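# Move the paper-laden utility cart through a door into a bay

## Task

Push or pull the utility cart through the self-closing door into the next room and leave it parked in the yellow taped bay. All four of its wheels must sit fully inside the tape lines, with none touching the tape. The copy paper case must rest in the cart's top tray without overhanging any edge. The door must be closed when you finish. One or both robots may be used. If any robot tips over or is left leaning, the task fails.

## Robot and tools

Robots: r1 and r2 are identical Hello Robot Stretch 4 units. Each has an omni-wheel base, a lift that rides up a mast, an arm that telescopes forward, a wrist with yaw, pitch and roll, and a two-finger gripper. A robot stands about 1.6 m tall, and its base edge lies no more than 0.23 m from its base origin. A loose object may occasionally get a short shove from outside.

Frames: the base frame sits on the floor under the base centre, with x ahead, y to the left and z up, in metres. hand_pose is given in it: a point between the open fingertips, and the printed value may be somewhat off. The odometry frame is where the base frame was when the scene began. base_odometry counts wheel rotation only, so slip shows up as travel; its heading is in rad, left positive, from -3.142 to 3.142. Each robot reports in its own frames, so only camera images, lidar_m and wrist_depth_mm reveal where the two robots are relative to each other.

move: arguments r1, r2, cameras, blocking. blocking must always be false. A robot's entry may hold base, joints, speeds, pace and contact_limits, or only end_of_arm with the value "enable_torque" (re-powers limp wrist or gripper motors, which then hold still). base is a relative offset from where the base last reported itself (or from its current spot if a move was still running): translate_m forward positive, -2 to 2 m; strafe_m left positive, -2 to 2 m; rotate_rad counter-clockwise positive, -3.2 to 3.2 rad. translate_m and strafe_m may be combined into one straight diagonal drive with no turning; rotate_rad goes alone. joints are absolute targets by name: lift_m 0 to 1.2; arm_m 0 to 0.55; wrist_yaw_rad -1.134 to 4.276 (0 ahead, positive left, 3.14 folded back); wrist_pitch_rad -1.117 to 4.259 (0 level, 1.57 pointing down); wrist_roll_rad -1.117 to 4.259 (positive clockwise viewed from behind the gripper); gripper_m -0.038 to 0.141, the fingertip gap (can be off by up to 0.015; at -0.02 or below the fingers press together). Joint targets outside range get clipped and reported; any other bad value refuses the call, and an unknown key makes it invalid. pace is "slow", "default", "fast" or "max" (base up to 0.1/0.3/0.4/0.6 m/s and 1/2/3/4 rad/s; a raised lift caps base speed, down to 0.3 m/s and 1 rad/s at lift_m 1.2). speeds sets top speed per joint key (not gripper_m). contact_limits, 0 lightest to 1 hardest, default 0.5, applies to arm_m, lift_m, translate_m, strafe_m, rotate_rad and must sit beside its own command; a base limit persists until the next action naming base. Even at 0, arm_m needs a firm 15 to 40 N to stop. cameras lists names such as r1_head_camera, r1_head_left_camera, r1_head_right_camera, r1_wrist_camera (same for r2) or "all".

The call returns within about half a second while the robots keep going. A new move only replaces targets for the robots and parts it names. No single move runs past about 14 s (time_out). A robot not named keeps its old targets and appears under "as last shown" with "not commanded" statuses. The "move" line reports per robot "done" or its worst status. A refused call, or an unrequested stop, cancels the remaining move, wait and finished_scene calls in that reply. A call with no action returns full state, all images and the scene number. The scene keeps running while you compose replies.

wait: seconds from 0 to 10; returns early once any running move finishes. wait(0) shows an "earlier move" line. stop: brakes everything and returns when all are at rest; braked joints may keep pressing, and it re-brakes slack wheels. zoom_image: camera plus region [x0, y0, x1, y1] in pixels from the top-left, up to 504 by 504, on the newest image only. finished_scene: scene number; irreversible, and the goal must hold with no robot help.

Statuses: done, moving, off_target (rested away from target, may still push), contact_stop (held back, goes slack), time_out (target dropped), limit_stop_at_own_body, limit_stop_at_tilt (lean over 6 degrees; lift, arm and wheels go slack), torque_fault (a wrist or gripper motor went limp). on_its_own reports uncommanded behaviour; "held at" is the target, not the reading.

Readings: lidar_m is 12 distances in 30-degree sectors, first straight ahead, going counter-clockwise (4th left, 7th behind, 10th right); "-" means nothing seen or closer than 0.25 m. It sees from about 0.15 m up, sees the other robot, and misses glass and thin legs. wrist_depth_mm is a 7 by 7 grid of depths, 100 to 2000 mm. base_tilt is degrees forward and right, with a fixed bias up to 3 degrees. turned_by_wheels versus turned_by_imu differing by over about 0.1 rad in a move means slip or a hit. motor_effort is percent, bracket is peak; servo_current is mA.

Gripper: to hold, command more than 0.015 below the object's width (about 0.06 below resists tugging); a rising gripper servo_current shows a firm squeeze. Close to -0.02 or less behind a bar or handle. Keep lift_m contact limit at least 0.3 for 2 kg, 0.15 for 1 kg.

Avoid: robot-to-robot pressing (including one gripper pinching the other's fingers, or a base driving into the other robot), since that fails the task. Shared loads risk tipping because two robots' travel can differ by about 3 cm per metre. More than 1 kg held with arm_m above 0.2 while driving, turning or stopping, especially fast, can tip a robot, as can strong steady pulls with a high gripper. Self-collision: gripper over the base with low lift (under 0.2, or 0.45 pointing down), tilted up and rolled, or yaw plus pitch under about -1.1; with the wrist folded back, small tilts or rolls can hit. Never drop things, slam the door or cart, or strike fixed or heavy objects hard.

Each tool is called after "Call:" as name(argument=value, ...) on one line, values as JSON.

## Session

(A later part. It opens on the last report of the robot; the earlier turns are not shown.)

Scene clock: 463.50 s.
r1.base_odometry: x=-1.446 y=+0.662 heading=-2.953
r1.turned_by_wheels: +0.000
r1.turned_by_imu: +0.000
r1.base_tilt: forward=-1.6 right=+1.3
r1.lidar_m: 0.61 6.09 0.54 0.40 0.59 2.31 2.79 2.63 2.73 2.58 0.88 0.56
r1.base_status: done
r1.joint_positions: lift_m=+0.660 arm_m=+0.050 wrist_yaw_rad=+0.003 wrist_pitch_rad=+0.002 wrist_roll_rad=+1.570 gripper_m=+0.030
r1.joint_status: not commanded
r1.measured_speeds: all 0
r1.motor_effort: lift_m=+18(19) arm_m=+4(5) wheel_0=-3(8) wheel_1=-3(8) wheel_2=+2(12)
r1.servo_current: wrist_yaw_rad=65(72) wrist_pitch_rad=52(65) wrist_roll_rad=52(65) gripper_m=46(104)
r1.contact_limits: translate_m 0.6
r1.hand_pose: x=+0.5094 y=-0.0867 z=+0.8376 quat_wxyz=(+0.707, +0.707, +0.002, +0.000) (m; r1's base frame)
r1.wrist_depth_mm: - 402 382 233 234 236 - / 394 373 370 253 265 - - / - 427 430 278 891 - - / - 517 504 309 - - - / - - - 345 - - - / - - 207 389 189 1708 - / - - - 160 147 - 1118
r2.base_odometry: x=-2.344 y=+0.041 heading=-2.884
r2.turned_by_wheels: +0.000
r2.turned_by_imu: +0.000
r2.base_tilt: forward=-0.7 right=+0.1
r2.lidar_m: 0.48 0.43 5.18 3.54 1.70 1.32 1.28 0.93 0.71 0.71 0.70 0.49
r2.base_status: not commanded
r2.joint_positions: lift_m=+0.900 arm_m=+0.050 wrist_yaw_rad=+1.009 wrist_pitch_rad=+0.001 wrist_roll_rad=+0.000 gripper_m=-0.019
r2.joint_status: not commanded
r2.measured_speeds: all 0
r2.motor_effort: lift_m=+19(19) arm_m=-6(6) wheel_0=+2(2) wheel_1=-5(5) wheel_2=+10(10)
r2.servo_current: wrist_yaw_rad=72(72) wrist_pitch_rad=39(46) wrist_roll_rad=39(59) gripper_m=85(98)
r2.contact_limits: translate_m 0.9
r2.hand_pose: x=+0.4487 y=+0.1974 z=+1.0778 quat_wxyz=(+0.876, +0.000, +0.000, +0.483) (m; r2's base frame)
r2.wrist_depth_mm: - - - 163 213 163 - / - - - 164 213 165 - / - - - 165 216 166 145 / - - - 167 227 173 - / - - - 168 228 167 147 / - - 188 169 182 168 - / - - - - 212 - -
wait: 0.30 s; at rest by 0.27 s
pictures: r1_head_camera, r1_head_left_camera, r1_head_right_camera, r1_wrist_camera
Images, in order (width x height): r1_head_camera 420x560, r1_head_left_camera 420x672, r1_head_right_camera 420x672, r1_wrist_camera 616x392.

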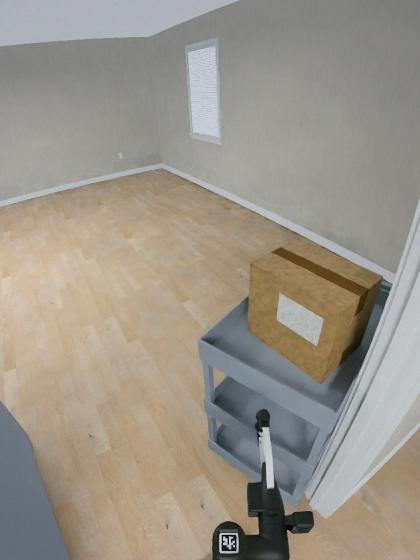

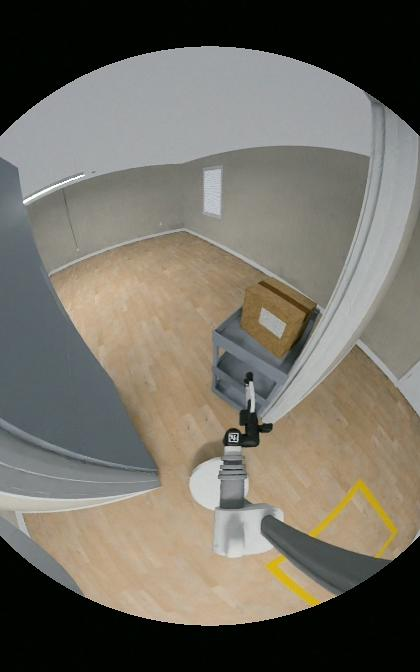

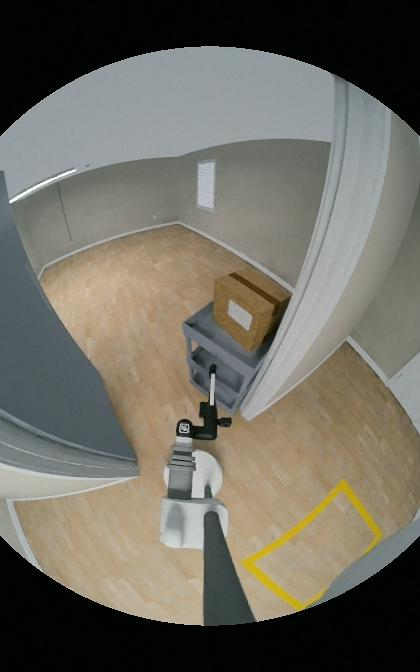

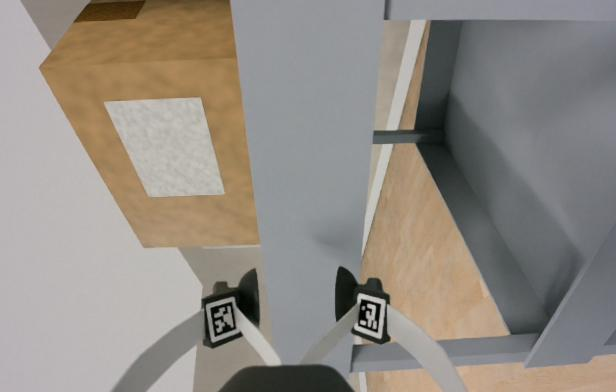

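Call:
move(r1={"joints":{"gripper_m":0.14}}, blocking=false)

Call:
wait(seconds=2)

Call:
move(r1={"base":{"translate_m":0.185,"strafe_m":0.04},"pace":"slow","contact_limits":{"translate_m":0.2}}, blocking=false)

Call:
wait(seconds=4)

Call:
move(r1={"joints":{"gripper_m":0.0}}, blocking=false)

Call:
wait(seconds=2)

Call:
wait(seconds=0.3, cameras=["r1_head_camera","r1_wrist_camera"])

Scene clock: 477.97 s.
move: r1 moving
r1.base_odometry: x=-1.446 y=+0.662 heading=-2.953
r1.turned_by_wheels: +0.000
r1.turned_by_imu: +0.000
r1.base_tilt: forward=-1.5 right=+1.3
r1.lidar_m: 0.59 6.10 0.56 0.43 0.57 2.32 2.78 2.63 2.70 2.57 0.87 0.55
r1.base_status: not commanded
r1.joint_positions: lift_m=+0.660 arm_m=+0.050 wrist_yaw_rad=+0.003 wrist_pitch_rad=+0.002 wrist_roll_rad=+1.570 gripper_m=+0.050
r1.joint_status: gripper_m moving
r1.measured_speeds: all 0
r1.motor_effort: lift_m=+18(18) arm_m=+4(5) wheel_0=-3(4) wheel_1=-3(4) wheel_2=+2(2)
r1.servo_current: wrist_yaw_rad=46(59) wrist_pitch_rad=39(46) wrist_roll_rad=52(65) gripper_m=72(85)
r1.contact_limits: translate_m 0.6
r1.hand_pose: x=+0.5094 y=-0.0867 z=+0.8376 quat_wxyz=(+0.707, +0.707, +0.002, +0.000) (m; r1's base frame)
r1.wrist_depth_mm: - 402 384 232 233 236 - / 389 373 370 254 265 - - / - 430 433 279 878 - - / - 517 504 309 - - - / - - - 347 - - - / - - 194 394 191 1708 - / - - - 166 180 129 1098
r2: as last shown
r2.base_tilt: forward=-0.7 right=+0.0
r2.lidar_m: 0.46 0.43 5.16 3.61 1.68 1.32 1.29 0.94 0.72 0.71 0.66 0.48
r2.motor_effort: lift_m=+19(19) arm_m=-6(6) wheel_0=+1(2) wheel_1=-5(5) wheel_2=+10(10)
r2.servo_current: wrist_yaw_rad=59(65) wrist_pitch_rad=46(46) wrist_roll_rad=39(65) gripper_m=78(91)
r2.contact_limits: translate_m 0.9
r2.wrist_depth_mm: - - - 163 213 163 - / - - - 165 213 164 - / - - - 166 216 166 145 / - - - 168 228 173 - / - - - 167 228 167 147 / - - 188 168 183 169 - / - - - - 211 - -
pictures: none

Scene clock: 479.53 s.
earlier move: r1 done
r1.base_odometry: x=-1.446 y=+0.662 heading=-2.953
r1.turned_by_wheels: +0.000
r1.turned_by_imu: +0.000
r1.base_tilt: forward=-1.6 right=+1.3
r1.lidar_m: 0.59 6.09 0.56 0.41 0.60 2.31 2.80 2.63 2.70 2.59 0.87 0.54
r1.base_status: not commanded
r1.joint_positions: lift_m=+0.660 arm_m=+0.050 wrist_yaw_rad=+0.003 wrist_pitch_rad=+0.002 wrist_roll_rad=+1.570 gripper_m=+0.140
r1.joint_status: all done
r1.measured_speeds: all 0
r1.motor_effort: lift_m=+18(18) arm_m=+4(5) wheel_0=-3(4) wheel_1=-3(4) wheel_2=+2(2)
r1.servo_current: wrist_yaw_rad=39(65) wrist_pitch_rad=46(52) wrist_roll_rad=46(65) gripper_m=46(98)
r1.contact_limits: translate_m 0.6
r1.hand_pose: x=+0.5094 y=-0.0867 z=+0.8376 quat_wxyz=(+0.707, +0.707, +0.002, +0.000) (m; r1's base frame)
r1.wrist_depth_mm: - 402 384 232 233 236 - / 389 373 368 254 265 - - / - 427 430 279 878 - - / - 521 500 309 - - - / - - - 347 - 1863 - / - 209 - 394 211 196 - / - - - 143 - 1661 -
r2.base_odometry: x=-2.344 y=+0.041 heading=-2.884
r2.turned_by_wheels: +0.000
r2.turned_by_imu: +0.000
r2.base_tilt: forward=-0.7 right=+0.1
r2.lidar_m: 0.45 0.42 5.17 3.58 1.67 1.29 1.29 0.96 0.71 0.72 0.70 0.49
r2.base_status: not commanded
r2.joint_positions: lift_m=+0.900 arm_m=+0.050 wrist_yaw_rad=+1.009 wrist_pitch_rad=+0.001 wrist_roll_rad=+0.000 gripper_m=-0.019
r2.joint_status: not commanded
r2.measured_speeds: all 0
r2.motor_effort: lift_m=+19(19) arm_m=-6(6) wheel_0=+2(2) wheel_1=-5(5) wheel_2=+10(10)
r2.servo_current: wrist_yaw_rad=65(72) wrist_pitch_rad=46(46) wrist_roll_rad=52(65) gripper_m=78(91)
r2.contact_limits: translate_m 0.9
r2.hand_pose: x=+0.4487 y=+0.1974 z=+1.0778 quat_wxyz=(+0.876, +0.000, +0.000, +0.483) (m; r2's base frame)
r2.wrist_depth_mm: - - - 163 212 164 - / - - - 164 213 164 - / - - - 166 216 167 146 / - - - 168 227 173 - / - - - 168 228 168 148 / - - 190 169 182 169 - / - - - - 212 - -
wait: 1.57 of 2 s (r1 has come to rest)
pictures: none

Scene clock: 480.03 s.
move: r1 moving
r1.base_odometry: x=-1.458 y=+0.657 heading=-2.952
r1.turned_by_wheels: +0.000
r1.turned_by_imu: +0.000
r1.base_tilt: forward=-1.6 right=+1.3
r1.lidar_m: 0.58 6.09 0.55 0.41 0.55 2.31 2.78 2.65 2.73 2.58 0.82 0.54
r1.base_status: translate_m moving; strafe_m moving
r1.joint_positions: lift_m=+0.660 arm_m=+0.050 wrist_yaw_rad=+0.003 wrist_pitch_rad=+0.002 wrist_roll_rad=+1.570 gripper_m=+0.140
r1.joint_status: not commanded
r1.measured_speeds: translate_m=+0.049 strafe_m=+0.011 rotate_rad=-0.003 lift_m=+0.000 arm_m=+0.000 wrist_yaw_rad=+0.000 wrist_pitch_rad=+0.000 wrist_roll_rad=+0.000
r1.motor_effort: lift_m=+18(18) arm_m=+4(4) wheel_0=+5(5) wheel_1=+4(7) wheel_2=-4(6)
r1.servo_current: wrist_yaw_rad=46(65) wrist_pitch_rad=52(52) wrist_roll_rad=46(59) gripper_m=46(52)
r1.contact_limits: translate_m 0.2
r1.hand_pose: x=+0.5094 y=-0.0867 z=+0.8376 quat_wxyz=(+0.707, +0.707, +0.002, +0.000) (m; r1's base frame)
r1.wrist_depth_mm: - 384 362 223 227 - - / 384 370 364 247 258 - - / - 421 424 272 286 - - / - 508 500 301 - - - / - - - 338 - - - / - 209 - 384 373 196 - / - - - 143 - 1756 -
r2: as last shown
r2.base_tilt: forward=-0.6 right=+0.0
r2.lidar_m: 0.46 0.42 5.17 3.59 1.68 1.32 1.30 0.95 0.71 0.70 0.71 0.49
r2.servo_current: wrist_yaw_rad=46(65) wrist_pitch_rad=39(46) wrist_roll_rad=52(52) gripper_m=85(85)
r2.contact_limits: translate_m 0.9
r2.wrist_depth_mm: - - - 163 213 163 - / - - - 165 213 164 - / - - - 166 216 167 146 / - - - 168 228 173 - / - - - 168 228 168 147 / - - 188 168 182 168 - / - - - - 212 - -
pictures: none

Scene clock: 482.70 s.
earlier move: r1 done
r1.base_odometry: x=-1.620 y=+0.588 heading=-2.953
r1.turned_by_wheels: +0.000
r1.turned_by_imu: +0.000
r1.base_tilt: forward=-1.6 right=+1.3
r1.lidar_m: 0.47 5.93 0.68 0.42 0.44 2.39 2.99 2.81 2.88 2.52 0.53 0.38
r1.base_status: done
r1.joint_positions: lift_m=+0.660 arm_m=+0.050 wrist_yaw_rad=+0.003 wrist_pitch_rad=+0.002 wrist_roll_rad=+1.570 gripper_m=+0.140
r1.joint_status: not commanded
r1.measured_speeds: all 0
r1.motor_effort: lift_m=+18(19) arm_m=+4(5) wheel_0=+3(6) wheel_1=+2(8) wheel_2=-2(7)
r1.servo_current: wrist_yaw_rad=46(72) wrist_pitch_rad=46(52) wrist_roll_rad=46(65) gripper_m=33(52)
r1.contact_limits: translate_m 0.2
r1.hand_pose: x=+0.5094 y=-0.0867 z=+0.8376 quat_wxyz=(+0.707, +0.707, +0.002, +0.000) (m; r1's base frame)
r1.wrist_depth_mm: 245 246 116 119 118 - - / 271 273 129 128 130 - - / 314 312 140 141 145 - - / 389 368 159 156 157 1618 - / - - 413 175 178 1618 - / - 210 193 202 191 197 1229 / - - - 151 236 1756 1229
r2.base_odometry: x=-2.344 y=+0.041 heading=-2.884
r2.turned_by_wheels: +0.000
r2.turned_by_imu: +0.000
r2.base_tilt: forward=-0.7 right=+0.1
r2.lidar_m: 0.46 0.43 5.15 3.57 1.66 1.31 1.29 0.92 0.73 0.71 0.69 0.51
r2.base_status: not commanded
r2.joint_positions: lift_m=+0.900 arm_m=+0.050 wrist_yaw_rad=+1.009 wrist_pitch_rad=+0.001 wrist_roll_rad=+0.000 gripper_m=-0.019
r2.joint_status: not commanded
r2.measured_speeds: all 0
r2.motor_effort: lift_m=+19(19) arm_m=-6(6) wheel_0=+1(2) wheel_1=-5(5) wheel_2=+10(10)
r2.servo_current: wrist_yaw_rad=52(72) wrist_pitch_rad=46(46) wrist_roll_rad=52(59) gripper_m=91(91)
r2.contact_limits: translate_m 0.9
r2.hand_pose: x=+0.4487 y=+0.1974 z=+1.0778 quat_wxyz=(+0.876, +0.000, +0.000, +0.483) (m; r2's base frame)
r2.wrist_depth_mm: - - - 163 213 163 - / - - - 164 213 164 - / - - - 166 216 167 145 / - - - 167 228 173 - / - - - 168 228 168 147 / - - 188 169 183 168 - / - - - - 212 - -
wait: 2.67 of 4 s (r1 has come to rest)
pictures: none

Scene clock: 483.20 s.
move: r1 moving
r1.base_odometry: x=-1.620 y=+0.588 heading=-2.953
r1.turned_by_wheels: +0.000
r1.turned_by_imu: +0.000
r1.base_tilt: forward=-1.6 right=+1.2
r1.lidar_m: 0.45 5.91 0.67 0.42 0.43 2.36 2.95 2.81 2.90 2.54 0.50 0.41
r1.base_status: not commanded
r1.joint_positions: lift_m=+0.660 arm_m=+0.050 wrist_yaw_rad=+0.003 wrist_pitch_rad=+0.002 wrist_roll_rad=+1.570 gripper_m=+0.129
r1.joint_status: gripper_m moving
r1.measured_speeds: all 0
r1.motor_effort: lift_m=+18(19) arm_m=+4(4) wheel_0=+3(4) wheel_1=+2(3) wheel_2=-2(2)
r1.servo_current: wrist_yaw_rad=46(52) wrist_pitch_rad=39(46) wrist_roll_rad=59(72) gripper_m=78(78)
r1.contact_limits: translate_m 0.2
r1.hand_pose: x=+0.5094 y=-0.0867 z=+0.8376 quat_wxyz=(+0.707, +0.707, +0.002, +0.000) (m; r1's base frame)
r1.wrist_depth_mm: 244 246 116 119 118 - - / 270 273 129 128 129 - - / 312 315 141 141 145 - - / 389 368 159 156 158 1661 - / - - 413 175 177 1661 - / - 210 193 202 193 198 1205 / - - - 149 236 1756 1205
r2: as last shown
r2.base_tilt: forward=-0.7 right=+0.0
r2.lidar_m: 0.47 0.44 5.18 3.60 1.68 1.29 1.30 0.93 0.72 0.69 0.71 0.49
r2.motor_effort: lift_m=+19(19) arm_m=-6(6) wheel_0=+2(2) wheel_1=-5(5) wheel_2=+9(10)
r2.servo_current: wrist_yaw_rad=65(72) wrist_pitch_rad=39(46) wrist_roll_rad=52(59) gripper_m=85(91)
r2.contact_limits: translate_m 0.9
r2.wrist_depth_mm: - - - 163 213 164 - / - - - 164 213 164 - / - - - 166 216 166 146 / - - - 168 227 173 - / - - - 168 228 168 147 / - - 188 168 183 169 - / - - - - 212 - -
pictures: none

Scene clock: 485.03 s.
earlier move: r1 done
r1.base_odometry: x=-1.620 y=+0.588 heading=-2.953
r1.turned_by_wheels: +0.000
r1.turned_by_imu: +0.000
r1.base_tilt: forward=-1.6 right=+1.3
r1.lidar_m: 0.46 5.91 0.68 0.44 0.44 2.39 2.96 2.81 2.89 2.52 0.44 0.40
r1.base_status: not commanded
r1.joint_positions: lift_m=+0.660 arm_m=+0.050 wrist_yaw_rad=+0.003 wrist_pitch_rad=+0.011 wrist_roll_rad=+1.570 gripper_m=+0.002
r1.joint_status: all done
r1.measured_speeds: all 0
r1.motor_effort: lift_m=+18(19) arm_m=-4(5) wheel_0=+0(4) wheel_1=+1(3) wheel_2=+3(4)
r1.servo_current: wrist_yaw_rad=52(72) wrist_pitch_rad=59(72) wrist_roll_rad=46(72) gripper_m=117(325)
r1.contact_limits: translate_m 0.2
r1.hand_pose: x=+0.5095 y=-0.0867 z=+0.8351 quat_wxyz=(+0.707, +0.707, +0.005, -0.003) (m; r1's base frame)
r1.wrist_depth_mm: 230 232 107 108 109 - - / 257 257 116 117 119 - - / 291 297 126 127 131 - - / 336 343 139 140 143 1537 - / - - 158 158 160 1576 - / - - 180 179 181 172 1182 / - 157 - 198 195 1499 -
r2.base_odometry: x=-2.344 y=+0.041 heading=-2.884
r2.turned_by_wheels: +0.000
r2.turned_by_imu: +0.000
r2.base_tilt: forward=-0.7 right=+0.1
r2.lidar_m: 0.46 0.43 5.17 3.58 1.68 1.30 1.28 0.91 0.72 0.67 0.70 0.51
r2.base_status: not commanded
r2.joint_positions: lift_m=+0.900 arm_m=+0.050 wrist_yaw_rad=+1.009 wrist_pitch_rad=+0.001 wrist_roll_rad=+0.000 gripper_m=-0.019
r2.joint_status: not commanded
r2.measured_speeds: all 0
r2.motor_effort: lift_m=+19(19) arm_m=-6(6) wheel_0=+2(2) wheel_1=-5(5) wheel_2=+10(10)
r2.servo_current: wrist_yaw_rad=59(72) wrist_pitch_rad=39(52) wrist_roll_rad=59(59) gripper_m=85(98)
r2.contact_limits: translate_m 0.9
r2.hand_pose: x=+0.4487 y=+0.1974 z=+1.0778 quat_wxyz=(+0.876, +0.000, +0.000, +0.483) (m; r2's base frame)
r2.wrist_depth_mm: - - - 163 212 164 - / - - - 164 214 164 - / - - - 166 216 167 146 / - - - 167 227 172 - / - - - 168 228 168 147 / - - 188 169 182 168 - / - - - - 212 - -
wait: 1.83 of 2 s (r1 has come to rest)
pictures: none

Scene clock: 485.33 s.
r1.base_odometry: x=-1.620 y=+0.588 heading=-2.953
r1.turned_by_wheels: +0.000
r1.turned_by_imu: +0.000
r1.base_tilt: forward=-1.6 right=+1.3
r1.lidar_m: 0.45 5.92 0.70 0.44 0.43 2.37 2.98 2.81 2.88 2.52 0.42 0.38
r1.base_status: not commanded
r1.joint_positions: lift_m=+0.660 arm_m=+0.050 wrist_yaw_rad=+0.003 wrist_pitch_rad=+0.011 wrist_roll_rad=+1.570 gripper_m=+0.002
r1.joint_status: all done
r1.measured_speeds: all 0
r1.motor_effort: lift_m=+18(19) arm_m=-4(5) wheel_0=+0(4) wheel_1=+1(3) wheel_2=+3(4)
r1.servo_current: wrist_yaw_rad=52(72) wrist_pitch_rad=72(72) wrist_roll_rad=39(72) gripper_m=117(325)
r1.contact_limits: translate_m 0.2
r1.hand_pose: x=+0.5095 y=-0.0867 z=+0.8351 quat_wxyz=(+0.707, +0.707, +0.005, -0.003) (m; r1's base frame)
r1.wrist_depth_mm: 231 231 107 108 109 - - / 257 257 116 117 119 - - / 290 298 126 126 130 - - / 340 345 139 140 144 1576 - / - - 159 158 160 1537 - / - - 180 179 181 172 1182 / - 156 - 198 195 1499 -
r2.base_odometry: x=-2.344 y=+0.041 heading=-2.884
r2.turned_by_wheels: +0.000
r2.turned_by_imu: +0.000
r2.base_tilt: forward=-0.6 right=+0.1
r2.lidar_m: 0.47 0.42 5.17 3.56 1.68 1.32 1.29 0.95 0.71 0.69 0.70 0.49
r2.base_status: not commanded
r2.joint_positions: lift_m=+0.900 arm_m=+0.050 wrist_yaw_rad=+1.009 wrist_pitch_rad=+0.001 wrist_roll_rad=+0.000 gripper_m=-0.019
r2.joint_status: not commanded
r2.measured_speeds: all 0
r2.motor_effort: lift_m=+19(19) arm_m=-6(6) wheel_0=+2(2) wheel_1=-5(5) wheel_2=+10(10)
r2.servo_current: wrist_yaw_rad=59(72) wrist_pitch_rad=39(52) wrist_roll_rad=39(59) gripper_m=91(98)
r2.contact_limits: translate_m 0.9
r2.hand_pose: x=+0.4487 y=+0.1974 z=+1.0778 quat_wxyz=(+0.876, +0.000, +0.000, +0.483) (m; r2's base frame)
r2.wrist_depth_mm: - - - 164 213 163 - / - - - 164 213 164 - / - - - 166 216 167 146 / - - - 167 227 173 - / - - - 168 229 168 147 / - - 189 169 182 168 - / - - - - 212 - -
wait: 0.30 s; at rest by 0.27 s
pictures: r1_head_camera, r1_wrist_camera
Images, in order (width x height): r1_head_camera 420x560, r1_wrist_camera 616x392.

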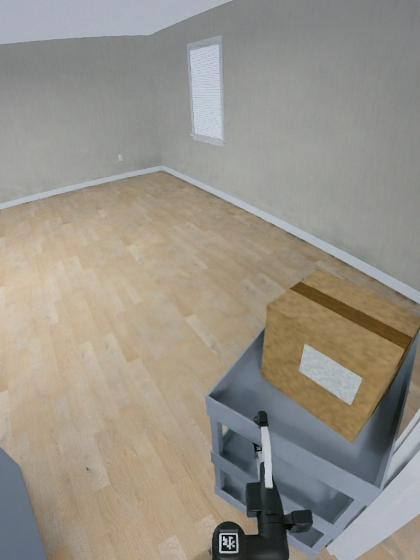

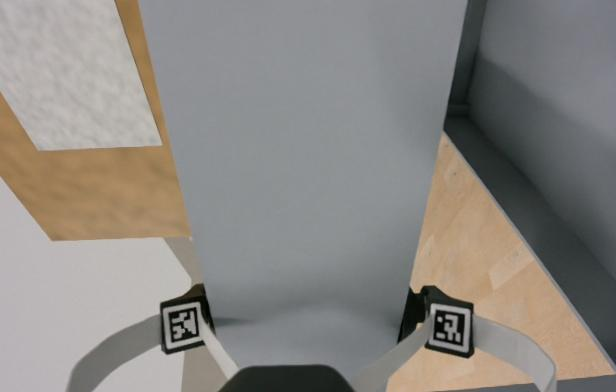

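Call:
move(r1={"base":{"translate_m":-0.12,"strafe_m":0.04},"pace":"slow","contact_limits":{"translate_m":0.6}}, blocking=false)

Call:
wait(seconds=3)

Call:
move(r1={"base":{"rotate_rad":0.3},"pace":"slow","contact_limits":{"rotate_rad":0.8}}, blocking=false)

Call:
wait(seconds=3)

Call:
wait(seconds=0.3, cameras=["r1_head_camera","r1_wrist_camera","r1_head_right_camera"])

Scene clock: 494.63 s.
move: r1 moving
r1.base_odometry: x=-1.607 y=+0.586 heading=-2.953
r1.turned_by_wheels: +0.000
r1.turned_by_imu: +0.000
r1.base_tilt: forward=-1.6 right=+1.3
r1.lidar_m: 0.47 5.93 0.65 0.42 0.42 2.38 2.96 2.80 2.84 2.55 0.47 0.40
r1.base_status: translate_m moving; strafe_m moving
r1.joint_positions: lift_m=+0.660 arm_m=+0.050 wrist_yaw_rad=+0.003 wrist_pitch_rad=+0.011 wrist_roll_rad=+1.570 gripper_m=+0.002
r1.joint_status: not commanded
r1.measured_speeds: translate_m=-0.048 strafe_m=+0.016 rotate_rad=-0.001 lift_m=+0.000 arm_m=+0.000 wrist_yaw_rad=+0.000 wrist_pitch_rad=+0.000 wrist_roll_rad=+0.000
r1.motor_effort: lift_m=+18(18) arm_m=-4(4) wheel_0=-5(8) wheel_1=-4(6) wheel_2=+11(13)
r1.servo_current: wrist_yaw_rad=26(72) wrist_pitch_rad=65(72) wrist_roll_rad=39(52) gripper_m=111(117)
r1.contact_limits: translate_m 0.6
r1.hand_pose: x=+0.5095 y=-0.0867 z=+0.8351 quat_wxyz=(+0.707, +0.707, +0.005, -0.003) (m; r1's base frame)
r1.wrist_depth_mm: 236 234 111 112 115 - - / 259 260 122 122 123 - - / 293 298 130 132 133 - - / 336 342 143 144 147 1537 - / - - 161 160 166 1576 - / - - 180 180 185 171 1205 / - 156 - 199 196 1537 -
r2: as last shown
r2.base_tilt: forward=-0.7 right=+0.1
r2.lidar_m: 0.46 0.40 5.17 3.60 1.69 1.33 1.29 0.91 0.71 0.69 0.70 0.51
r2.servo_current: wrist_yaw_rad=65(65) wrist_pitch_rad=46(46) wrist_roll_rad=39(46) gripper_m=78(91)
r2.contact_limits: translate_m 0.9
r2.wrist_depth_mm: - - - 163 213 164 - / - - - 164 214 164 - / - - - 165 216 167 146 / - - - 167 227 172 - / - - - 168 228 168 147 / - - 189 169 182 168 - / - - - - 213 - -
pictures: none

Scene clock: 496.63 s.
earlier move: r1 done
r1.base_odometry: x=-1.495 y=+0.571 heading=-2.953
r1.turned_by_wheels: -0.001
r1.turned_by_imu: -0.001
r1.base_tilt: forward=-1.6 right=+1.3
r1.lidar_m: 0.47 6.00 0.51 0.36 0.35 2.29 2.89 2.73 2.79 2.58 0.62 0.45
r1.base_status: done
r1.joint_positions: lift_m=+0.660 arm_m=+0.050 wrist_yaw_rad=+0.000 wrist_pitch_rad=+0.011 wrist_roll_rad=+1.570 gripper_m=+0.001
r1.joint_status: not commanded
r1.measured_speeds: all 0
r1.motor_effort: lift_m=+18(19) arm_m=+4(4) wheel_0=-7(11) wheel_1=-4(8) wheel_2=+2(13)
r1.servo_current: wrist_yaw_rad=52(72) wrist_pitch_rad=59(72) wrist_roll_rad=52(59) gripper_m=104(124)
r1.contact_limits: translate_m 0.6
r1.hand_pose: x=+0.5093 y=-0.0874 z=+0.8351 quat_wxyz=(+0.707, +0.707, +0.004, -0.004) (m; r1's base frame)
r1.wrist_depth_mm: 265 268 149 151 - - - / 282 287 155 156 158 732 - / 298 307 163 164 165 - - / 327 329 170 171 172 - - / 351 355 177 177 180 1756 - / - 382 183 186 189 172 - / - 157 - 192 150 1537 -
r2.base_odometry: x=-2.344 y=+0.041 heading=-2.884
r2.turned_by_wheels: +0.000
r2.turned_by_imu: +0.000
r2.base_tilt: forward=-0.7 right=+0.0
r2.lidar_m: 0.46 0.43 5.14 3.60 1.66 1.32 1.28 0.93 0.72 0.70 0.69 0.51
r2.base_status: not commanded
r2.joint_positions: lift_m=+0.900 arm_m=+0.050 wrist_yaw_rad=+1.009 wrist_pitch_rad=+0.001 wrist_roll_rad=+0.000 gripper_m=-0.019
r2.joint_status: not commanded
r2.measured_speeds: all 0
r2.motor_effort: lift_m=+19(19) arm_m=-6(6) wheel_0=+2(2) wheel_1=-5(5) wheel_2=+10(10)
r2.servo_current: wrist_yaw_rad=52(72) wrist_pitch_rad=46(52) wrist_roll_rad=46(59) gripper_m=85(91)
r2.contact_limits: translate_m 0.9
r2.hand_pose: x=+0.4487 y=+0.1974 z=+1.0778 quat_wxyz=(+0.876, +0.000, +0.000, +0.483) (m; r2's base frame)
r2.wrist_depth_mm: - - - 163 211 163 - / - - - 164 213 164 - / - - - 166 216 167 146 / - - - 167 227 173 - / - - - 168 228 168 147 / - - 189 169 183 168 - / - - - - 211 - -
wait: 2.00 of 3 s (r1 has come to rest)
pictures: none

Scene clock: 497.13 s.
move: r1 moving
r1.base_odometry: x=-1.495 y=+0.572 heading=-2.829
r1.turned_by_wheels: +0.124
r1.turned_by_imu: +0.123
r1.base_tilt: forward=-1.5 right=+1.3
r1.lidar_m: 0.44 6.00 0.45 0.35 0.41 2.38 2.78 2.74 2.89 2.54 0.46 0.42
r1.base_status: rotate_rad moving
r1.joint_positions: lift_m=+0.660 arm_m=+0.050 wrist_yaw_rad=-0.014 wrist_pitch_rad=+0.011 wrist_roll_rad=+1.570 gripper_m=+0.001
r1.joint_status: not commanded
r1.measured_speeds: translate_m=-0.001 strafe_m=-0.001 rotate_rad=+0.489 lift_m=+0.000 arm_m=+0.000 wrist_yaw_rad=-0.002 wrist_pitch_rad=+0.000 wrist_roll_rad=+0.000
r1.motor_effort: lift_m=+18(19) arm_m=+3(4) wheel_0=-24(24) wheel_1=-10(10) wheel_2=-15(15)
r1.servo_current: wrist_yaw_rad=91(91) wrist_pitch_rad=65(65) wrist_roll_rad=52(59) gripper_m=104(104)
r1.contact_limits: rotate_rad 0.8
r1.hand_pose: x=+0.5080 y=-0.0915 z=+0.8351 quat_wxyz=(+0.707, +0.707, -0.001, -0.009) (m; r1's base frame)
r1.wrist_depth_mm: 253 258 135 135 138 - - / 274 277 142 145 146 - - / 300 303 151 153 157 - - / 332 334 162 163 163 - - / 382 375 173 172 175 1661 - / - - 183 187 186 167 452 / - 173 - 196 148 1618 -
r2: as last shown
r2.lidar_m: 0.47 0.41 5.16 3.58 1.67 1.31 1.29 0.94 0.72 0.68 0.71 0.50
r2.servo_current: wrist_yaw_rad=65(65) wrist_pitch_rad=39(46) wrist_roll_rad=52(52) gripper_m=91(91)
r2.contact_limits: translate_m 0.9
r2.wrist_depth_mm: - - - 163 213 163 - / - - - 165 214 164 - / - - - 165 216 166 146 / - - - 167 227 173 - / - - - 168 229 168 147 / - - 189 169 183 168 - / - - - - 212 - -
pictures: none

Scene clock: 498.30 s.
earlier move: r1 done
r1.base_odometry: x=-1.495 y=+0.571 heading=-2.653
r1.turned_by_wheels: +0.176
r1.turned_by_imu: +0.177
r1.base_tilt: forward=-1.6 right=+1.3
r1.lidar_m: 0.44 0.80 0.37 0.34 2.20 2.55 2.74 2.72 2.89 2.48 0.35 0.37
r1.base_status: done
r1.joint_positions: lift_m=+0.660 arm_m=+0.050 wrist_yaw_rad=+0.003 wrist_pitch_rad=+0.012 wrist_roll_rad=+1.571 gripper_m=+0.001
r1.joint_status: not commanded
r1.measured_speeds: translate_m=+0.000 strafe_m=+0.000 rotate_rad=+0.000 lift_m=+0.000 arm_m=+0.000 wrist_yaw_rad=+0.000 wrist_pitch_rad=+0.001 wrist_roll_rad=+0.000
r1.motor_effort: lift_m=+18(19) arm_m=+4(4) wheel_0=+4(24) wheel_1=-1(10) wheel_2=+1(15)
r1.servo_current: wrist_yaw_rad=46(98) wrist_pitch_rad=72(72) wrist_roll_rad=46(59) gripper_m=91(104)
r1.contact_limits: rotate_rad 0.8
r1.hand_pose: x=+0.5095 y=-0.0867 z=+0.8346 quat_wxyz=(+0.707, +0.707, +0.005, -0.003) (m; r1's base frame)
r1.wrist_depth_mm: 220 - - - - - - / 250 - - - - - - / 298 291 105 104 105 104 - / - 370 111 117 118 1308 - / - - 134 136 135 1537 1229 / - - 179 165 174 172 1160 / - 164 209 200 146 148 -
r2.base_odometry: x=-2.344 y=+0.041 heading=-2.884
r2.turned_by_wheels: +0.000
r2.turned_by_imu: +0.000
r2.base_tilt: forward=-0.7 right=+0.0
r2.lidar_m: 0.46 0.39 5.17 3.58 1.68 1.33 1.27 0.91 0.70 0.70 0.71 0.49
r2.base_status: not commanded
r2.joint_positions: lift_m=+0.900 arm_m=+0.050 wrist_yaw_rad=+1.009 wrist_pitch_rad=+0.001 wrist_roll_rad=+0.000 gripper_m=-0.019
r2.joint_status: not commanded
r2.measured_speeds: all 0
r2.motor_effort: lift_m=+19(19) arm_m=-6(6) wheel_0=+2(2) wheel_1=-5(5) wheel_2=+10(10)
r2.servo_current: wrist_yaw_rad=59(72) wrist_pitch_rad=33(52) wrist_roll_rad=46(59) gripper_m=91(91)
r2.contact_limits: translate_m 0.9
r2.hand_pose: x=+0.4487 y=+0.1974 z=+1.0778 quat_wxyz=(+0.876, +0.000, +0.000, +0.483) (m; r2's base frame)
r2.wrist_depth_mm: - - - 163 213 164 - / - - - 164 214 165 - / - - - 166 216 166 145 / - - - 167 227 173 - / - - - 168 229 167 147 / - - 188 168 182 168 - / - - - - 212 - -
wait: 1.17 of 3 s (r1 has come to rest)
pictures: none

Scene clock: 498.60 s.
r1.base_odometry: x=-1.495 y=+0.571 heading=-2.653
r1.turned_by_wheels: +0.000
r1.turned_by_imu: +0.000
r1.base_tilt: forward=-1.6 right=+1.3
r1.lidar_m: 0.45 0.79 0.36 0.33 2.21 2.60 2.74 2.74 2.91 2.50 0.36 0.36
r1.base_status: done
r1.joint_positions: lift_m=+0.660 arm_m=+0.050 wrist_yaw_rad=+0.003 wrist_pitch_rad=+0.012 wrist_roll_rad=+1.571 gripper_m=+0.001
r1.joint_status: not commanded
r1.measured_speeds: all 0
r1.motor_effort: lift_m=+18(19) arm_m=+4(4) wheel_0=+4(24) wheel_1=-1(10) wheel_2=+1(15)
r1.servo_current: wrist_yaw_rad=52(98) wrist_pitch_rad=65(72) wrist_roll_rad=39(59) gripper_m=85(104)
r1.contact_limits: rotate_rad 0.8
r1.hand_pose: x=+0.5095 y=-0.0867 z=+0.8346 quat_wxyz=(+0.707, +0.707, +0.005, -0.003) (m; r1's base frame)
r1.wrist_depth_mm: 220 - - - - - - / 250 - - - - - - / 298 291 105 104 105 104 - / - 368 111 117 118 1336 - / - - 134 136 136 1537 1205 / - - 178 165 174 172 1182 / - 164 209 200 146 148 -
r2.base_odometry: x=-2.344 y=+0.041 heading=-2.884
r2.turned_by_wheels: +0.000
r2.turned_by_imu: +0.000
r2.base_tilt: forward=-0.6 right=+0.0
r2.lidar_m: 0.47 0.43 5.17 3.60 1.70 1.31 1.28 0.92 0.72 0.69 0.69 0.49
r2.base_status: not commanded
r2.joint_positions: lift_m=+0.900 arm_m=+0.050 wrist_yaw_rad=+1.009 wrist_pitch_rad=+0.001 wrist_roll_rad=+0.000 gripper_m=-0.019
r2.joint_status: not commanded
r2.measured_speeds: all 0
r2.motor_effort: lift_m=+19(19) arm_m=-6(6) wheel_0=+2(2) wheel_1=-5(5) wheel_2=+10(10)
r2.servo_current: wrist_yaw_rad=65(72) wrist_pitch_rad=39(52) wrist_roll_rad=46(59) gripper_m=78(91)
r2.contact_limits: translate_m 0.9
r2.hand_pose: x=+0.4487 y=+0.1974 z=+1.0778 quat_wxyz=(+0.876, +0.000, +0.000, +0.483) (m; r2's base frame)
r2.wrist_depth_mm: - - - 164 211 163 - / - - - 164 214 164 - / - - - 166 216 166 145 / - - - 167 227 172 - / - - - 168 228 168 147 / - - 189 169 182 168 - / - - - - 213 - -
wait: 0.30 s; at rest by 0.27 s
pictures: r1_head_camera, r1_head_right_camera, r1_wrist_camera
Images, in order (width x height): r1_head_camera 420x560, r1_head_right_camera 420x672, r1_wrist_camera 616x392.

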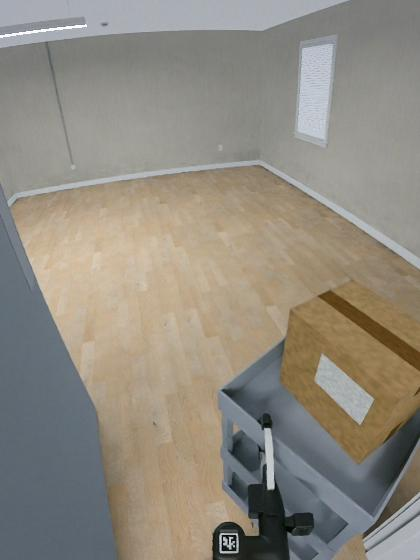

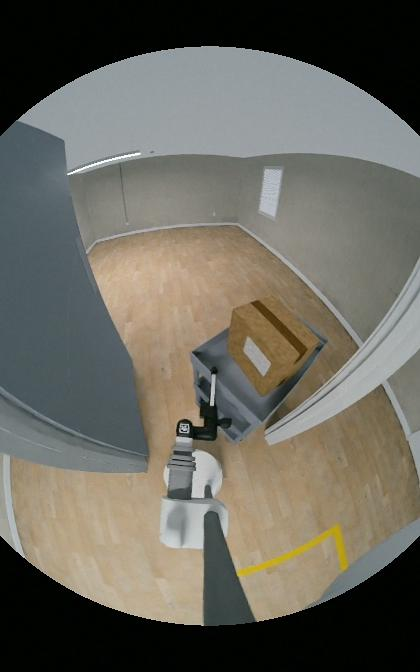

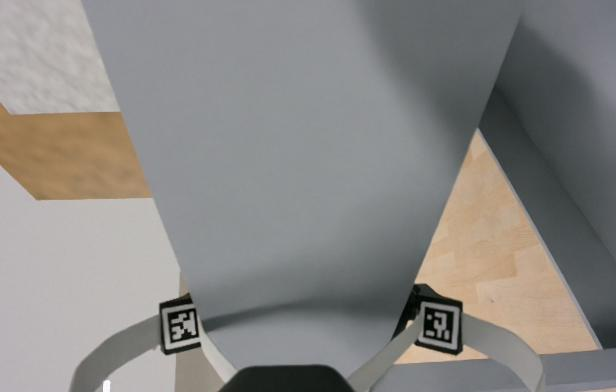

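Call:
move(r1={"base":{"translate_m":-0.34,"strafe_m":-0.08},"pace":"slow","contact_limits":{"translate_m":0.6}}, blocking=false)

Call:
wait(seconds=5)

Call:
wait(seconds=0.3, cameras=["r1_head_camera","r1_wrist_camera","r1_head_right_camera"])

Scene clock: 507.63 s.
move: r1 moving
r1.base_odometry: x=-1.486 y=+0.580 heading=-2.653
r1.turned_by_wheels: +0.000
r1.turned_by_imu: -0.001
r1.base_tilt: forward=-1.5 right=+1.3
r1.lidar_m: 0.43 0.76 0.38 0.34 2.22 2.55 2.73 2.73 2.90 2.49 0.37 0.36
r1.base_status: translate_m moving; strafe_m moving
r1.joint_positions: lift_m=+0.660 arm_m=+0.050 wrist_yaw_rad=+0.003 wrist_pitch_rad=+0.013 wrist_roll_rad=+1.571 gripper_m=+0.001
r1.joint_status: not commanded
r1.measured_speeds: translate_m=-0.050 strafe_m=-0.011 rotate_rad=+0.001 lift_m=+0.000 arm_m=+0.000 wrist_yaw_rad=+0.000 wrist_pitch_rad=+0.000 wrist_roll_rad=+0.000
r1.motor_effort: lift_m=+18(19) arm_m=-1(4) wheel_0=-7(9) wheel_1=-6(8) wheel_2=+8(8)
r1.servo_current: wrist_yaw_rad=59(65) wrist_pitch_rad=65(78) wrist_roll_rad=46(72) gripper_m=91(98)
r1.contact_limits: translate_m 0.6
r1.hand_pose: x=+0.5095 y=-0.0867 z=+0.8345 quat_wxyz=(+0.707, +0.707, +0.006, -0.004) (m; r1's base frame)
r1.wrist_depth_mm: 223 - - - - - - / 253 255 - - - - - / 301 294 105 104 105 103 - / - - 112 117 118 1366 - / - - 135 137 136 1537 1205 / - - 179 167 175 175 1138 / - 164 - 202 160 147 -
r2: as last shown
r2.lidar_m: 0.47 0.42 5.17 3.57 1.70 1.31 1.30 0.92 0.71 0.70 0.71 0.49
r2.servo_current: wrist_yaw_rad=59(72) wrist_pitch_rad=39(46) wrist_roll_rad=33(52) gripper_m=85(91)
r2.contact_limits: translate_m 0.9
r2.wrist_depth_mm: - - - 163 213 163 - / - - - 164 213 165 - / - - - 166 216 167 145 / - - - 167 227 173 - / - - - 168 228 168 148 / - - 188 169 183 168 - / - - - - 211 - -
pictures: none

Scene clock: 511.87 s.
earlier move: r1 done
r1.base_odometry: x=-1.233 y=+0.802 heading=-2.653
r1.turned_by_wheels: +0.001
r1.turned_by_imu: +0.002
r1.base_tilt: forward=-1.6 right=+1.3
r1.lidar_m: 0.42 0.65 0.53 0.82 2.21 2.55 2.39 2.39 2.77 2.53 0.87 0.43
r1.base_status: done
r1.joint_positions: lift_m=+0.660 arm_m=+0.050 wrist_yaw_rad=+0.005 wrist_pitch_rad=+0.013 wrist_roll_rad=+1.571 gripper_m=+0.001
r1.joint_status: not commanded
r1.measured_speeds: all 0
r1.motor_effort: lift_m=+18(19) arm_m=-3(4) wheel_0=-1(9) wheel_1=-2(9) wheel_2=+5(11)
r1.servo_current: wrist_yaw_rad=59(85) wrist_pitch_rad=72(78) wrist_roll_rad=59(78) gripper_m=91(98)
r1.contact_limits: translate_m 0.6
r1.hand_pose: x=+0.5097 y=-0.0861 z=+0.8344 quat_wxyz=(+0.707, +0.707, +0.006, -0.003) (m; r1's base frame)
r1.wrist_depth_mm: 258 262 144 146 - 715 - / 274 281 150 153 154 741 - / 294 301 158 160 161 - - / 320 324 165 167 168 - - / 349 353 173 173 176 1808 - / - 384 182 183 184 504 - / - 164 189 190 146 1430 -
r2.base_odometry: x=-2.344 y=+0.041 heading=-2.884
r2.turned_by_wheels: +0.000
r2.turned_by_imu: +0.001
r2.base_tilt: forward=-0.6 right=+0.0
r2.lidar_m: 0.46 0.45 5.19 3.62 1.69 1.30 1.29 0.93 0.71 0.69 0.69 0.50
r2.base_status: not commanded
r2.joint_positions: lift_m=+0.900 arm_m=+0.050 wrist_yaw_rad=+1.009 wrist_pitch_rad=+0.001 wrist_roll_rad=+0.000 gripper_m=-0.019
r2.joint_status: not commanded
r2.measured_speeds: all 0
r2.motor_effort: lift_m=+19(19) arm_m=-6(6) wheel_0=+2(2) wheel_1=-5(5) wheel_2=+10(10)
r2.servo_current: wrist_yaw_rad=52(72) wrist_pitch_rad=39(46) wrist_roll_rad=46(59) gripper_m=78(91)
r2.contact_limits: translate_m 0.9
r2.hand_pose: x=+0.4487 y=+0.1974 z=+1.0778 quat_wxyz=(+0.876, +0.000, +0.000, +0.483) (m; r2's base frame)
r2.wrist_depth_mm: - - - 163 212 164 - / - - - 165 214 164 - / - - - 166 216 167 145 / - - - 167 227 173 - / - - - 168 228 168 147 / - - 189 168 183 168 - / - - - - 212 - -
wait: 4.23 of 5 s (r1 has come to rest)
pictures: none

Scene clock: 512.17 s.
r1.base_odometry: x=-1.233 y=+0.802 heading=-2.653
r1.turned_by_wheels: +0.000
r1.turned_by_imu: +0.000
r1.base_tilt: forward=-1.6 right=+1.2
r1.lidar_m: 0.44 0.64 0.51 0.84 2.20 2.55 2.39 2.38 2.77 2.52 0.87 0.45
r1.base_status: done
r1.joint_positions: lift_m=+0.660 arm_m=+0.050 wrist_yaw_rad=+0.005 wrist_pitch_rad=+0.013 wrist_roll_rad=+1.571 gripper_m=+0.001
r1.joint_status: not commanded
r1.measured_speeds: all 0
r1.motor_effort: lift_m=+18(19) arm_m=-4(4) wheel_0=+0(9) wheel_1=-2(9) wheel_2=+5(11)
r1.servo_current: wrist_yaw_rad=39(85) wrist_pitch_rad=72(78) wrist_roll_rad=46(78) gripper_m=85(98)
r1.contact_limits: translate_m 0.6
r1.hand_pose: x=+0.5097 y=-0.0861 z=+0.8344 quat_wxyz=(+0.707, +0.707, +0.006, -0.003) (m; r1's base frame)
r1.wrist_depth_mm: 258 263 144 146 - 715 - / 276 281 150 152 154 723 - / 296 301 158 159 160 - - / 322 324 165 167 168 - - / 351 355 173 173 175 1808 - / - 384 182 183 185 512 - / - 164 189 190 146 1499 -
r2.base_odometry: x=-2.344 y=+0.041 heading=-2.884
r2.turned_by_wheels: +0.000
r2.turned_by_imu: +0.000
r2.base_tilt: forward=-0.7 right=+0.0
r2.lidar_m: 0.47 0.41 5.18 3.61 1.65 1.31 1.28 0.92 0.72 0.71 0.69 0.50
r2.base_status: not commanded
r2.joint_positions: lift_m=+0.900 arm_m=+0.050 wrist_yaw_rad=+1.009 wrist_pitch_rad=+0.001 wrist_roll_rad=+0.000 gripper_m=-0.019
r2.joint_status: not commanded
r2.measured_speeds: all 0
r2.motor_effort: lift_m=+19(19) arm_m=-6(6) wheel_0=+1(2) wheel_1=-5(5) wheel_2=+10(10)
r2.servo_current: wrist_yaw_rad=72(72) wrist_pitch_rad=33(46) wrist_roll_rad=52(59) gripper_m=91(91)
r2.contact_limits: translate_m 0.9
r2.hand_pose: x=+0.4487 y=+0.1974 z=+1.0778 quat_wxyz=(+0.876, +0.000, +0.000, +0.483) (m; r2's base frame)
r2.wrist_depth_mm: - - - 164 213 163 - / - - - 164 213 164 - / - - - 165 216 166 145 / - - - 167 227 172 - / - - - 168 227 168 147 / - - 188 168 183 168 - / - - - - 212 - -
wait: 0.30 s; at rest by 0.27 s
pictures: r1_head_camera, r1_head_right_camera, r1_wrist_camera
Images, in order (width x height): r1_head_camera 420x560, r1_head_right_camera 420x672, r1_wrist_camera 616x392.

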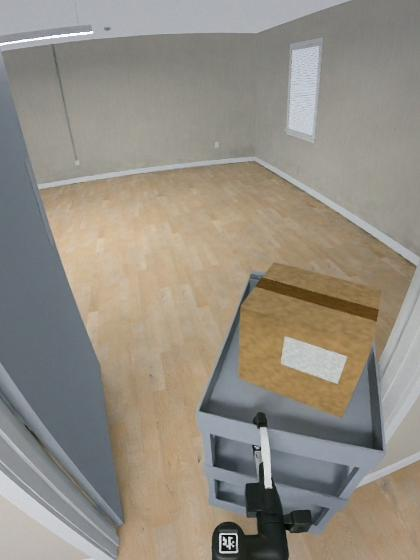

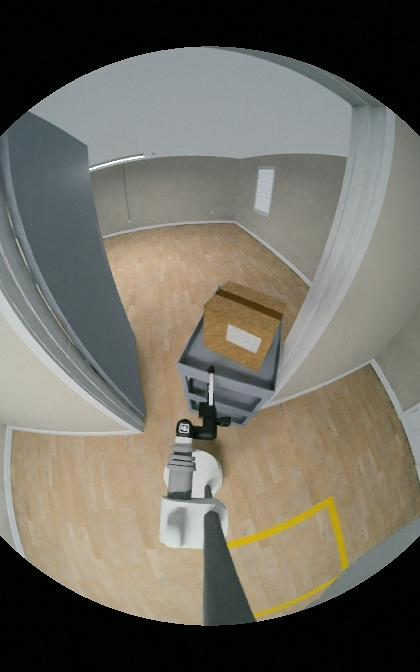

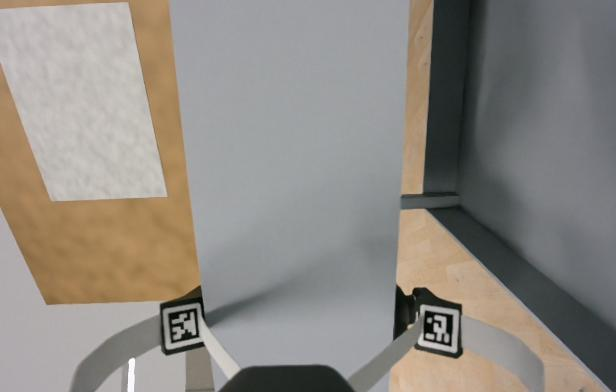

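Call:
move(r1={"base":{"translate_m":-0.367,"strafe_m":0.048},"pace":"slow","contact_limits":{"translate_m":0.6}}, blocking=false)

Call:
wait(seconds=5)

Call:
wait(seconds=0.3, cameras=["r1_head_camera","r1_wrist_camera","r1_head_right_camera"])

Scene clock: 526.30 s.
move: r1 moving
r1.base_odometry: x=-1.221 y=+0.806 heading=-2.653
r1.turned_by_wheels: +0.000
r1.turned_by_imu: +0.000
r1.base_tilt: forward=-1.6 right=+1.3
r1.lidar_m: 0.45 0.63 0.52 0.83 2.20 2.52 2.39 2.37 2.74 2.50 0.90 0.46
r1.base_status: translate_m moving; strafe_m moving
r1.joint_positions: lift_m=+0.660 arm_m=+0.050 wrist_yaw_rad=+0.005 wrist_pitch_rad=+0.013 wrist_roll_rad=+1.571 gripper_m=+0.001
r1.joint_status: not commanded
r1.measured_speeds: translate_m=-0.049 strafe_m=+0.006 rotate_rad=-0.003 lift_m=+0.000 arm_m=+0.000 wrist_yaw_rad=+0.000 wrist_pitch_rad=+0.000 wrist_roll_rad=+0.000
r1.motor_effort: lift_m=+18(18) arm_m=-4(4) wheel_0=-4(6) wheel_1=-1(5) wheel_2=+9(11)
r1.servo_current: wrist_yaw_rad=72(72) wrist_pitch_rad=78(78) wrist_roll_rad=39(65) gripper_m=98(98)
r1.contact_limits: translate_m 0.6
r1.hand_pose: x=+0.5097 y=-0.0861 z=+0.8344 quat_wxyz=(+0.707, +0.707, +0.006, -0.003) (m; r1's base frame)
r1.wrist_depth_mm: 263 266 148 149 - 707 - / 278 283 154 155 158 723 - / 297 303 160 163 163 - - / 320 325 167 169 170 - - / 349 355 175 175 178 1921 - / - 379 181 184 187 466 - / - 164 190 190 146 1430 -
r2: as last shown
r2.lidar_m: 0.48 0.42 5.17 3.58 1.68 1.30 1.29 0.92 0.71 0.70 0.70 0.49
r2.motor_effort: lift_m=+19(19) arm_m=-6(6) wheel_0=+2(2) wheel_1=-5(5) wheel_2=+10(10)
r2.servo_current: wrist_yaw_rad=78(78) wrist_pitch_rad=39(46) wrist_roll_rad=52(59) gripper_m=98(98)
r2.contact_limits: translate_m 0.9
r2.wrist_depth_mm: - - - 163 213 163 - / - - - 164 213 164 - / - - - 166 216 166 146 / - - - 167 228 173 - / - - - 168 229 167 147 / - - 188 169 183 168 - / - - - - 213 - -
pictures: none

Scene clock: 530.77 s.
earlier move: r1 done
r1.base_odometry: x=-0.886 y=+0.931 heading=-2.653
r1.turned_by_wheels: +0.000
r1.turned_by_imu: -0.002
r1.base_tilt: forward=-1.6 right=+1.3
r1.lidar_m: 0.41 0.77 0.87 1.52 2.07 2.38 2.06 2.05 2.36 2.65 1.57 0.50
r1.base_status: done
r1.joint_positions: lift_m=+0.660 arm_m=+0.050 wrist_yaw_rad=-0.002 wrist_pitch_rad=+0.013 wrist_roll_rad=+1.571 gripper_m=+0.001
r1.joint_status: not commanded
r1.measured_speeds: all 0
r1.motor_effort: lift_m=+18(19) arm_m=-4(4) wheel_0=-6(13) wheel_1=-3(8) wheel_2=+2(11)
r1.servo_current: wrist_yaw_rad=52(72) wrist_pitch_rad=72(78) wrist_roll_rad=46(72) gripper_m=104(104)
r1.contact_limits: translate_m 0.6
r1.hand_pose: x=+0.5091 y=-0.0881 z=+0.8344 quat_wxyz=(+0.707, +0.707, +0.004, -0.006) (m; r1's base frame)
r1.wrist_depth_mm: - - 246 244 - 1576 - / - - 235 231 - 1756 - / 353 355 223 220 - - - / 351 351 212 210 211 - - / 345 347 203 201 205 - - / 340 342 190 191 190 168 - / 336 162 186 185 155 164 -
r2.base_odometry: x=-2.344 y=+0.041 heading=-2.884
r2.turned_by_wheels: +0.000
r2.turned_by_imu: +0.001
r2.base_tilt: forward=-0.6 right=+0.0
r2.lidar_m: 0.46 0.41 5.16 3.63 1.66 1.31 1.28 0.92 0.73 0.71 0.71 0.51
r2.base_status: not commanded
r2.joint_positions: lift_m=+0.900 arm_m=+0.050 wrist_yaw_rad=+1.009 wrist_pitch_rad=+0.001 wrist_roll_rad=+0.000 gripper_m=-0.019
r2.joint_status: not commanded
r2.measured_speeds: all 0
r2.motor_effort: lift_m=+19(19) arm_m=-6(6) wheel_0=+2(2) wheel_1=-5(5) wheel_2=+10(10)
r2.servo_current: wrist_yaw_rad=59(78) wrist_pitch_rad=39(46) wrist_roll_rad=46(65) gripper_m=85(98)
r2.contact_limits: translate_m 0.9
r2.hand_pose: x=+0.4487 y=+0.1974 z=+1.0778 quat_wxyz=(+0.876, +0.000, +0.000, +0.483) (m; r2's base frame)
r2.wrist_depth_mm: - - - 163 213 163 - / - - - 164 213 164 - / - - - 166 216 166 146 / - - - 167 228 173 - / - - - 168 228 168 147 / - - 188 168 182 168 - / - - - - 211 - -
wait: 4.47 of 5 s (r1 has come to rest)
pictures: none

Scene clock: 531.07 s.
r1.base_odometry: x=-0.886 y=+0.931 heading=-2.653
r1.turned_by_wheels: +0.000
r1.turned_by_imu: +0.000
r1.base_tilt: forward=-1.6 right=+1.3
r1.lidar_m: 0.41 0.75 0.88 1.49 2.04 2.36 2.04 2.05 2.36 2.65 1.56 0.51
r1.base_status: done
r1.joint_positions: lift_m=+0.660 arm_m=+0.050 wrist_yaw_rad=-0.002 wrist_pitch_rad=+0.013 wrist_roll_rad=+1.571 gripper_m=+0.001
r1.joint_status: not commanded
r1.measured_speeds: all 0
r1.motor_effort: lift_m=+18(19) arm_m=-3(4) wheel_0=-6(13) wheel_1=-3(8) wheel_2=+2(11)
r1.servo_current: wrist_yaw_rad=33(72) wrist_pitch_rad=65(78) wrist_roll_rad=46(72) gripper_m=91(104)
r1.contact_limits: translate_m 0.6
r1.hand_pose: x=+0.5091 y=-0.0881 z=+0.8344 quat_wxyz=(+0.707, +0.707, +0.004, -0.006) (m; r1's base frame)
r1.wrist_depth_mm: - - 245 244 - 1576 - / - - 235 231 - 1708 - / 355 359 224 220 - - - / 349 351 213 210 211 - - / 343 345 203 202 205 - - / 338 343 190 191 190 168 - / 334 162 187 185 155 165 -
r2.base_odometry: x=-2.344 y=+0.041 heading=-2.884
r2.turned_by_wheels: +0.000
r2.turned_by_imu: +0.000
r2.base_tilt: forward=-0.6 right=+0.0
r2.lidar_m: 0.47 0.43 5.14 3.62 1.67 1.32 1.28 0.95 0.70 0.69 0.71 0.50
r2.base_status: not commanded
r2.joint_positions: lift_m=+0.900 arm_m=+0.050 wrist_yaw_rad=+1.009 wrist_pitch_rad=+0.001 wrist_roll_rad=+0.000 gripper_m=-0.019
r2.joint_status: not commanded
r2.measured_speeds: all 0
r2.motor_effort: lift_m=+19(19) arm_m=-6(6) wheel_0=+2(2) wheel_1=-5(5) wheel_2=+10(10)
r2.servo_current: wrist_yaw_rad=46(78) wrist_pitch_rad=46(46) wrist_roll_rad=59(65) gripper_m=85(98)
r2.contact_limits: translate_m 0.9
r2.hand_pose: x=+0.4487 y=+0.1974 z=+1.0778 quat_wxyz=(+0.876, +0.000, +0.000, +0.483) (m; r2's base frame)
r2.wrist_depth_mm: - - - 163 213 163 - / - - - 165 213 164 - / - - - 166 216 166 146 / - - - 167 227 173 - / - - - 168 229 168 147 / - - 189 169 182 168 - / - - - - 212 - -
wait: 0.30 s; at rest by 0.27 s
pictures: r1_head_camera, r1_head_right_camera, r1_wrist_camera
Images, in order (width x height): r1_head_camera 420x560, r1_head_right_camera 420x672, r1_wrist_camera 616x392.

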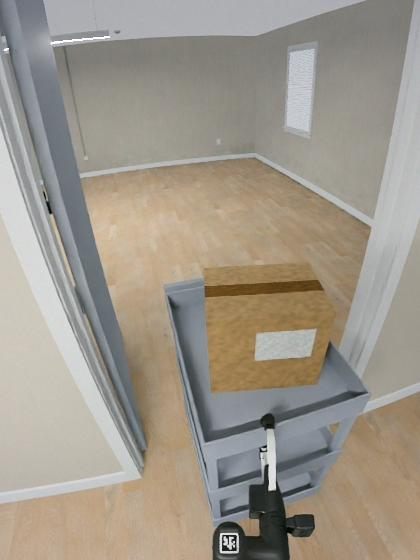

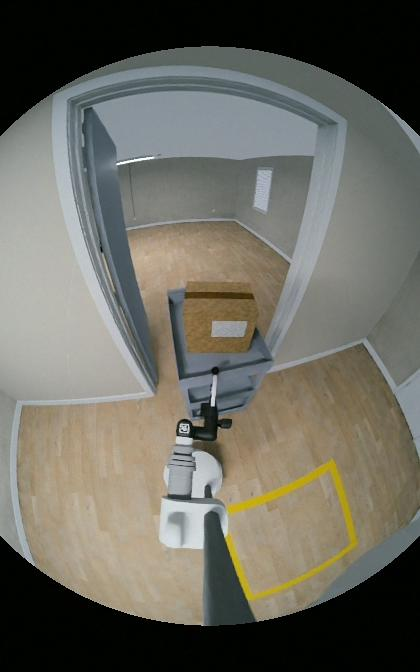

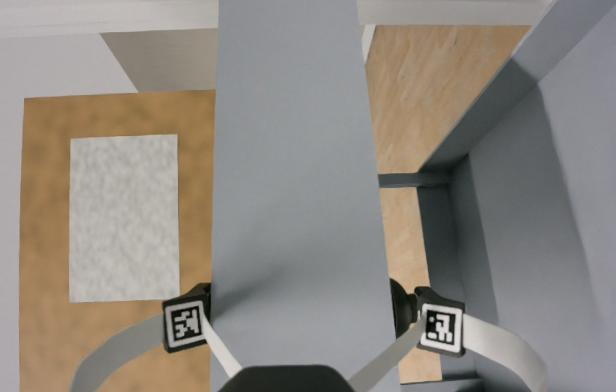

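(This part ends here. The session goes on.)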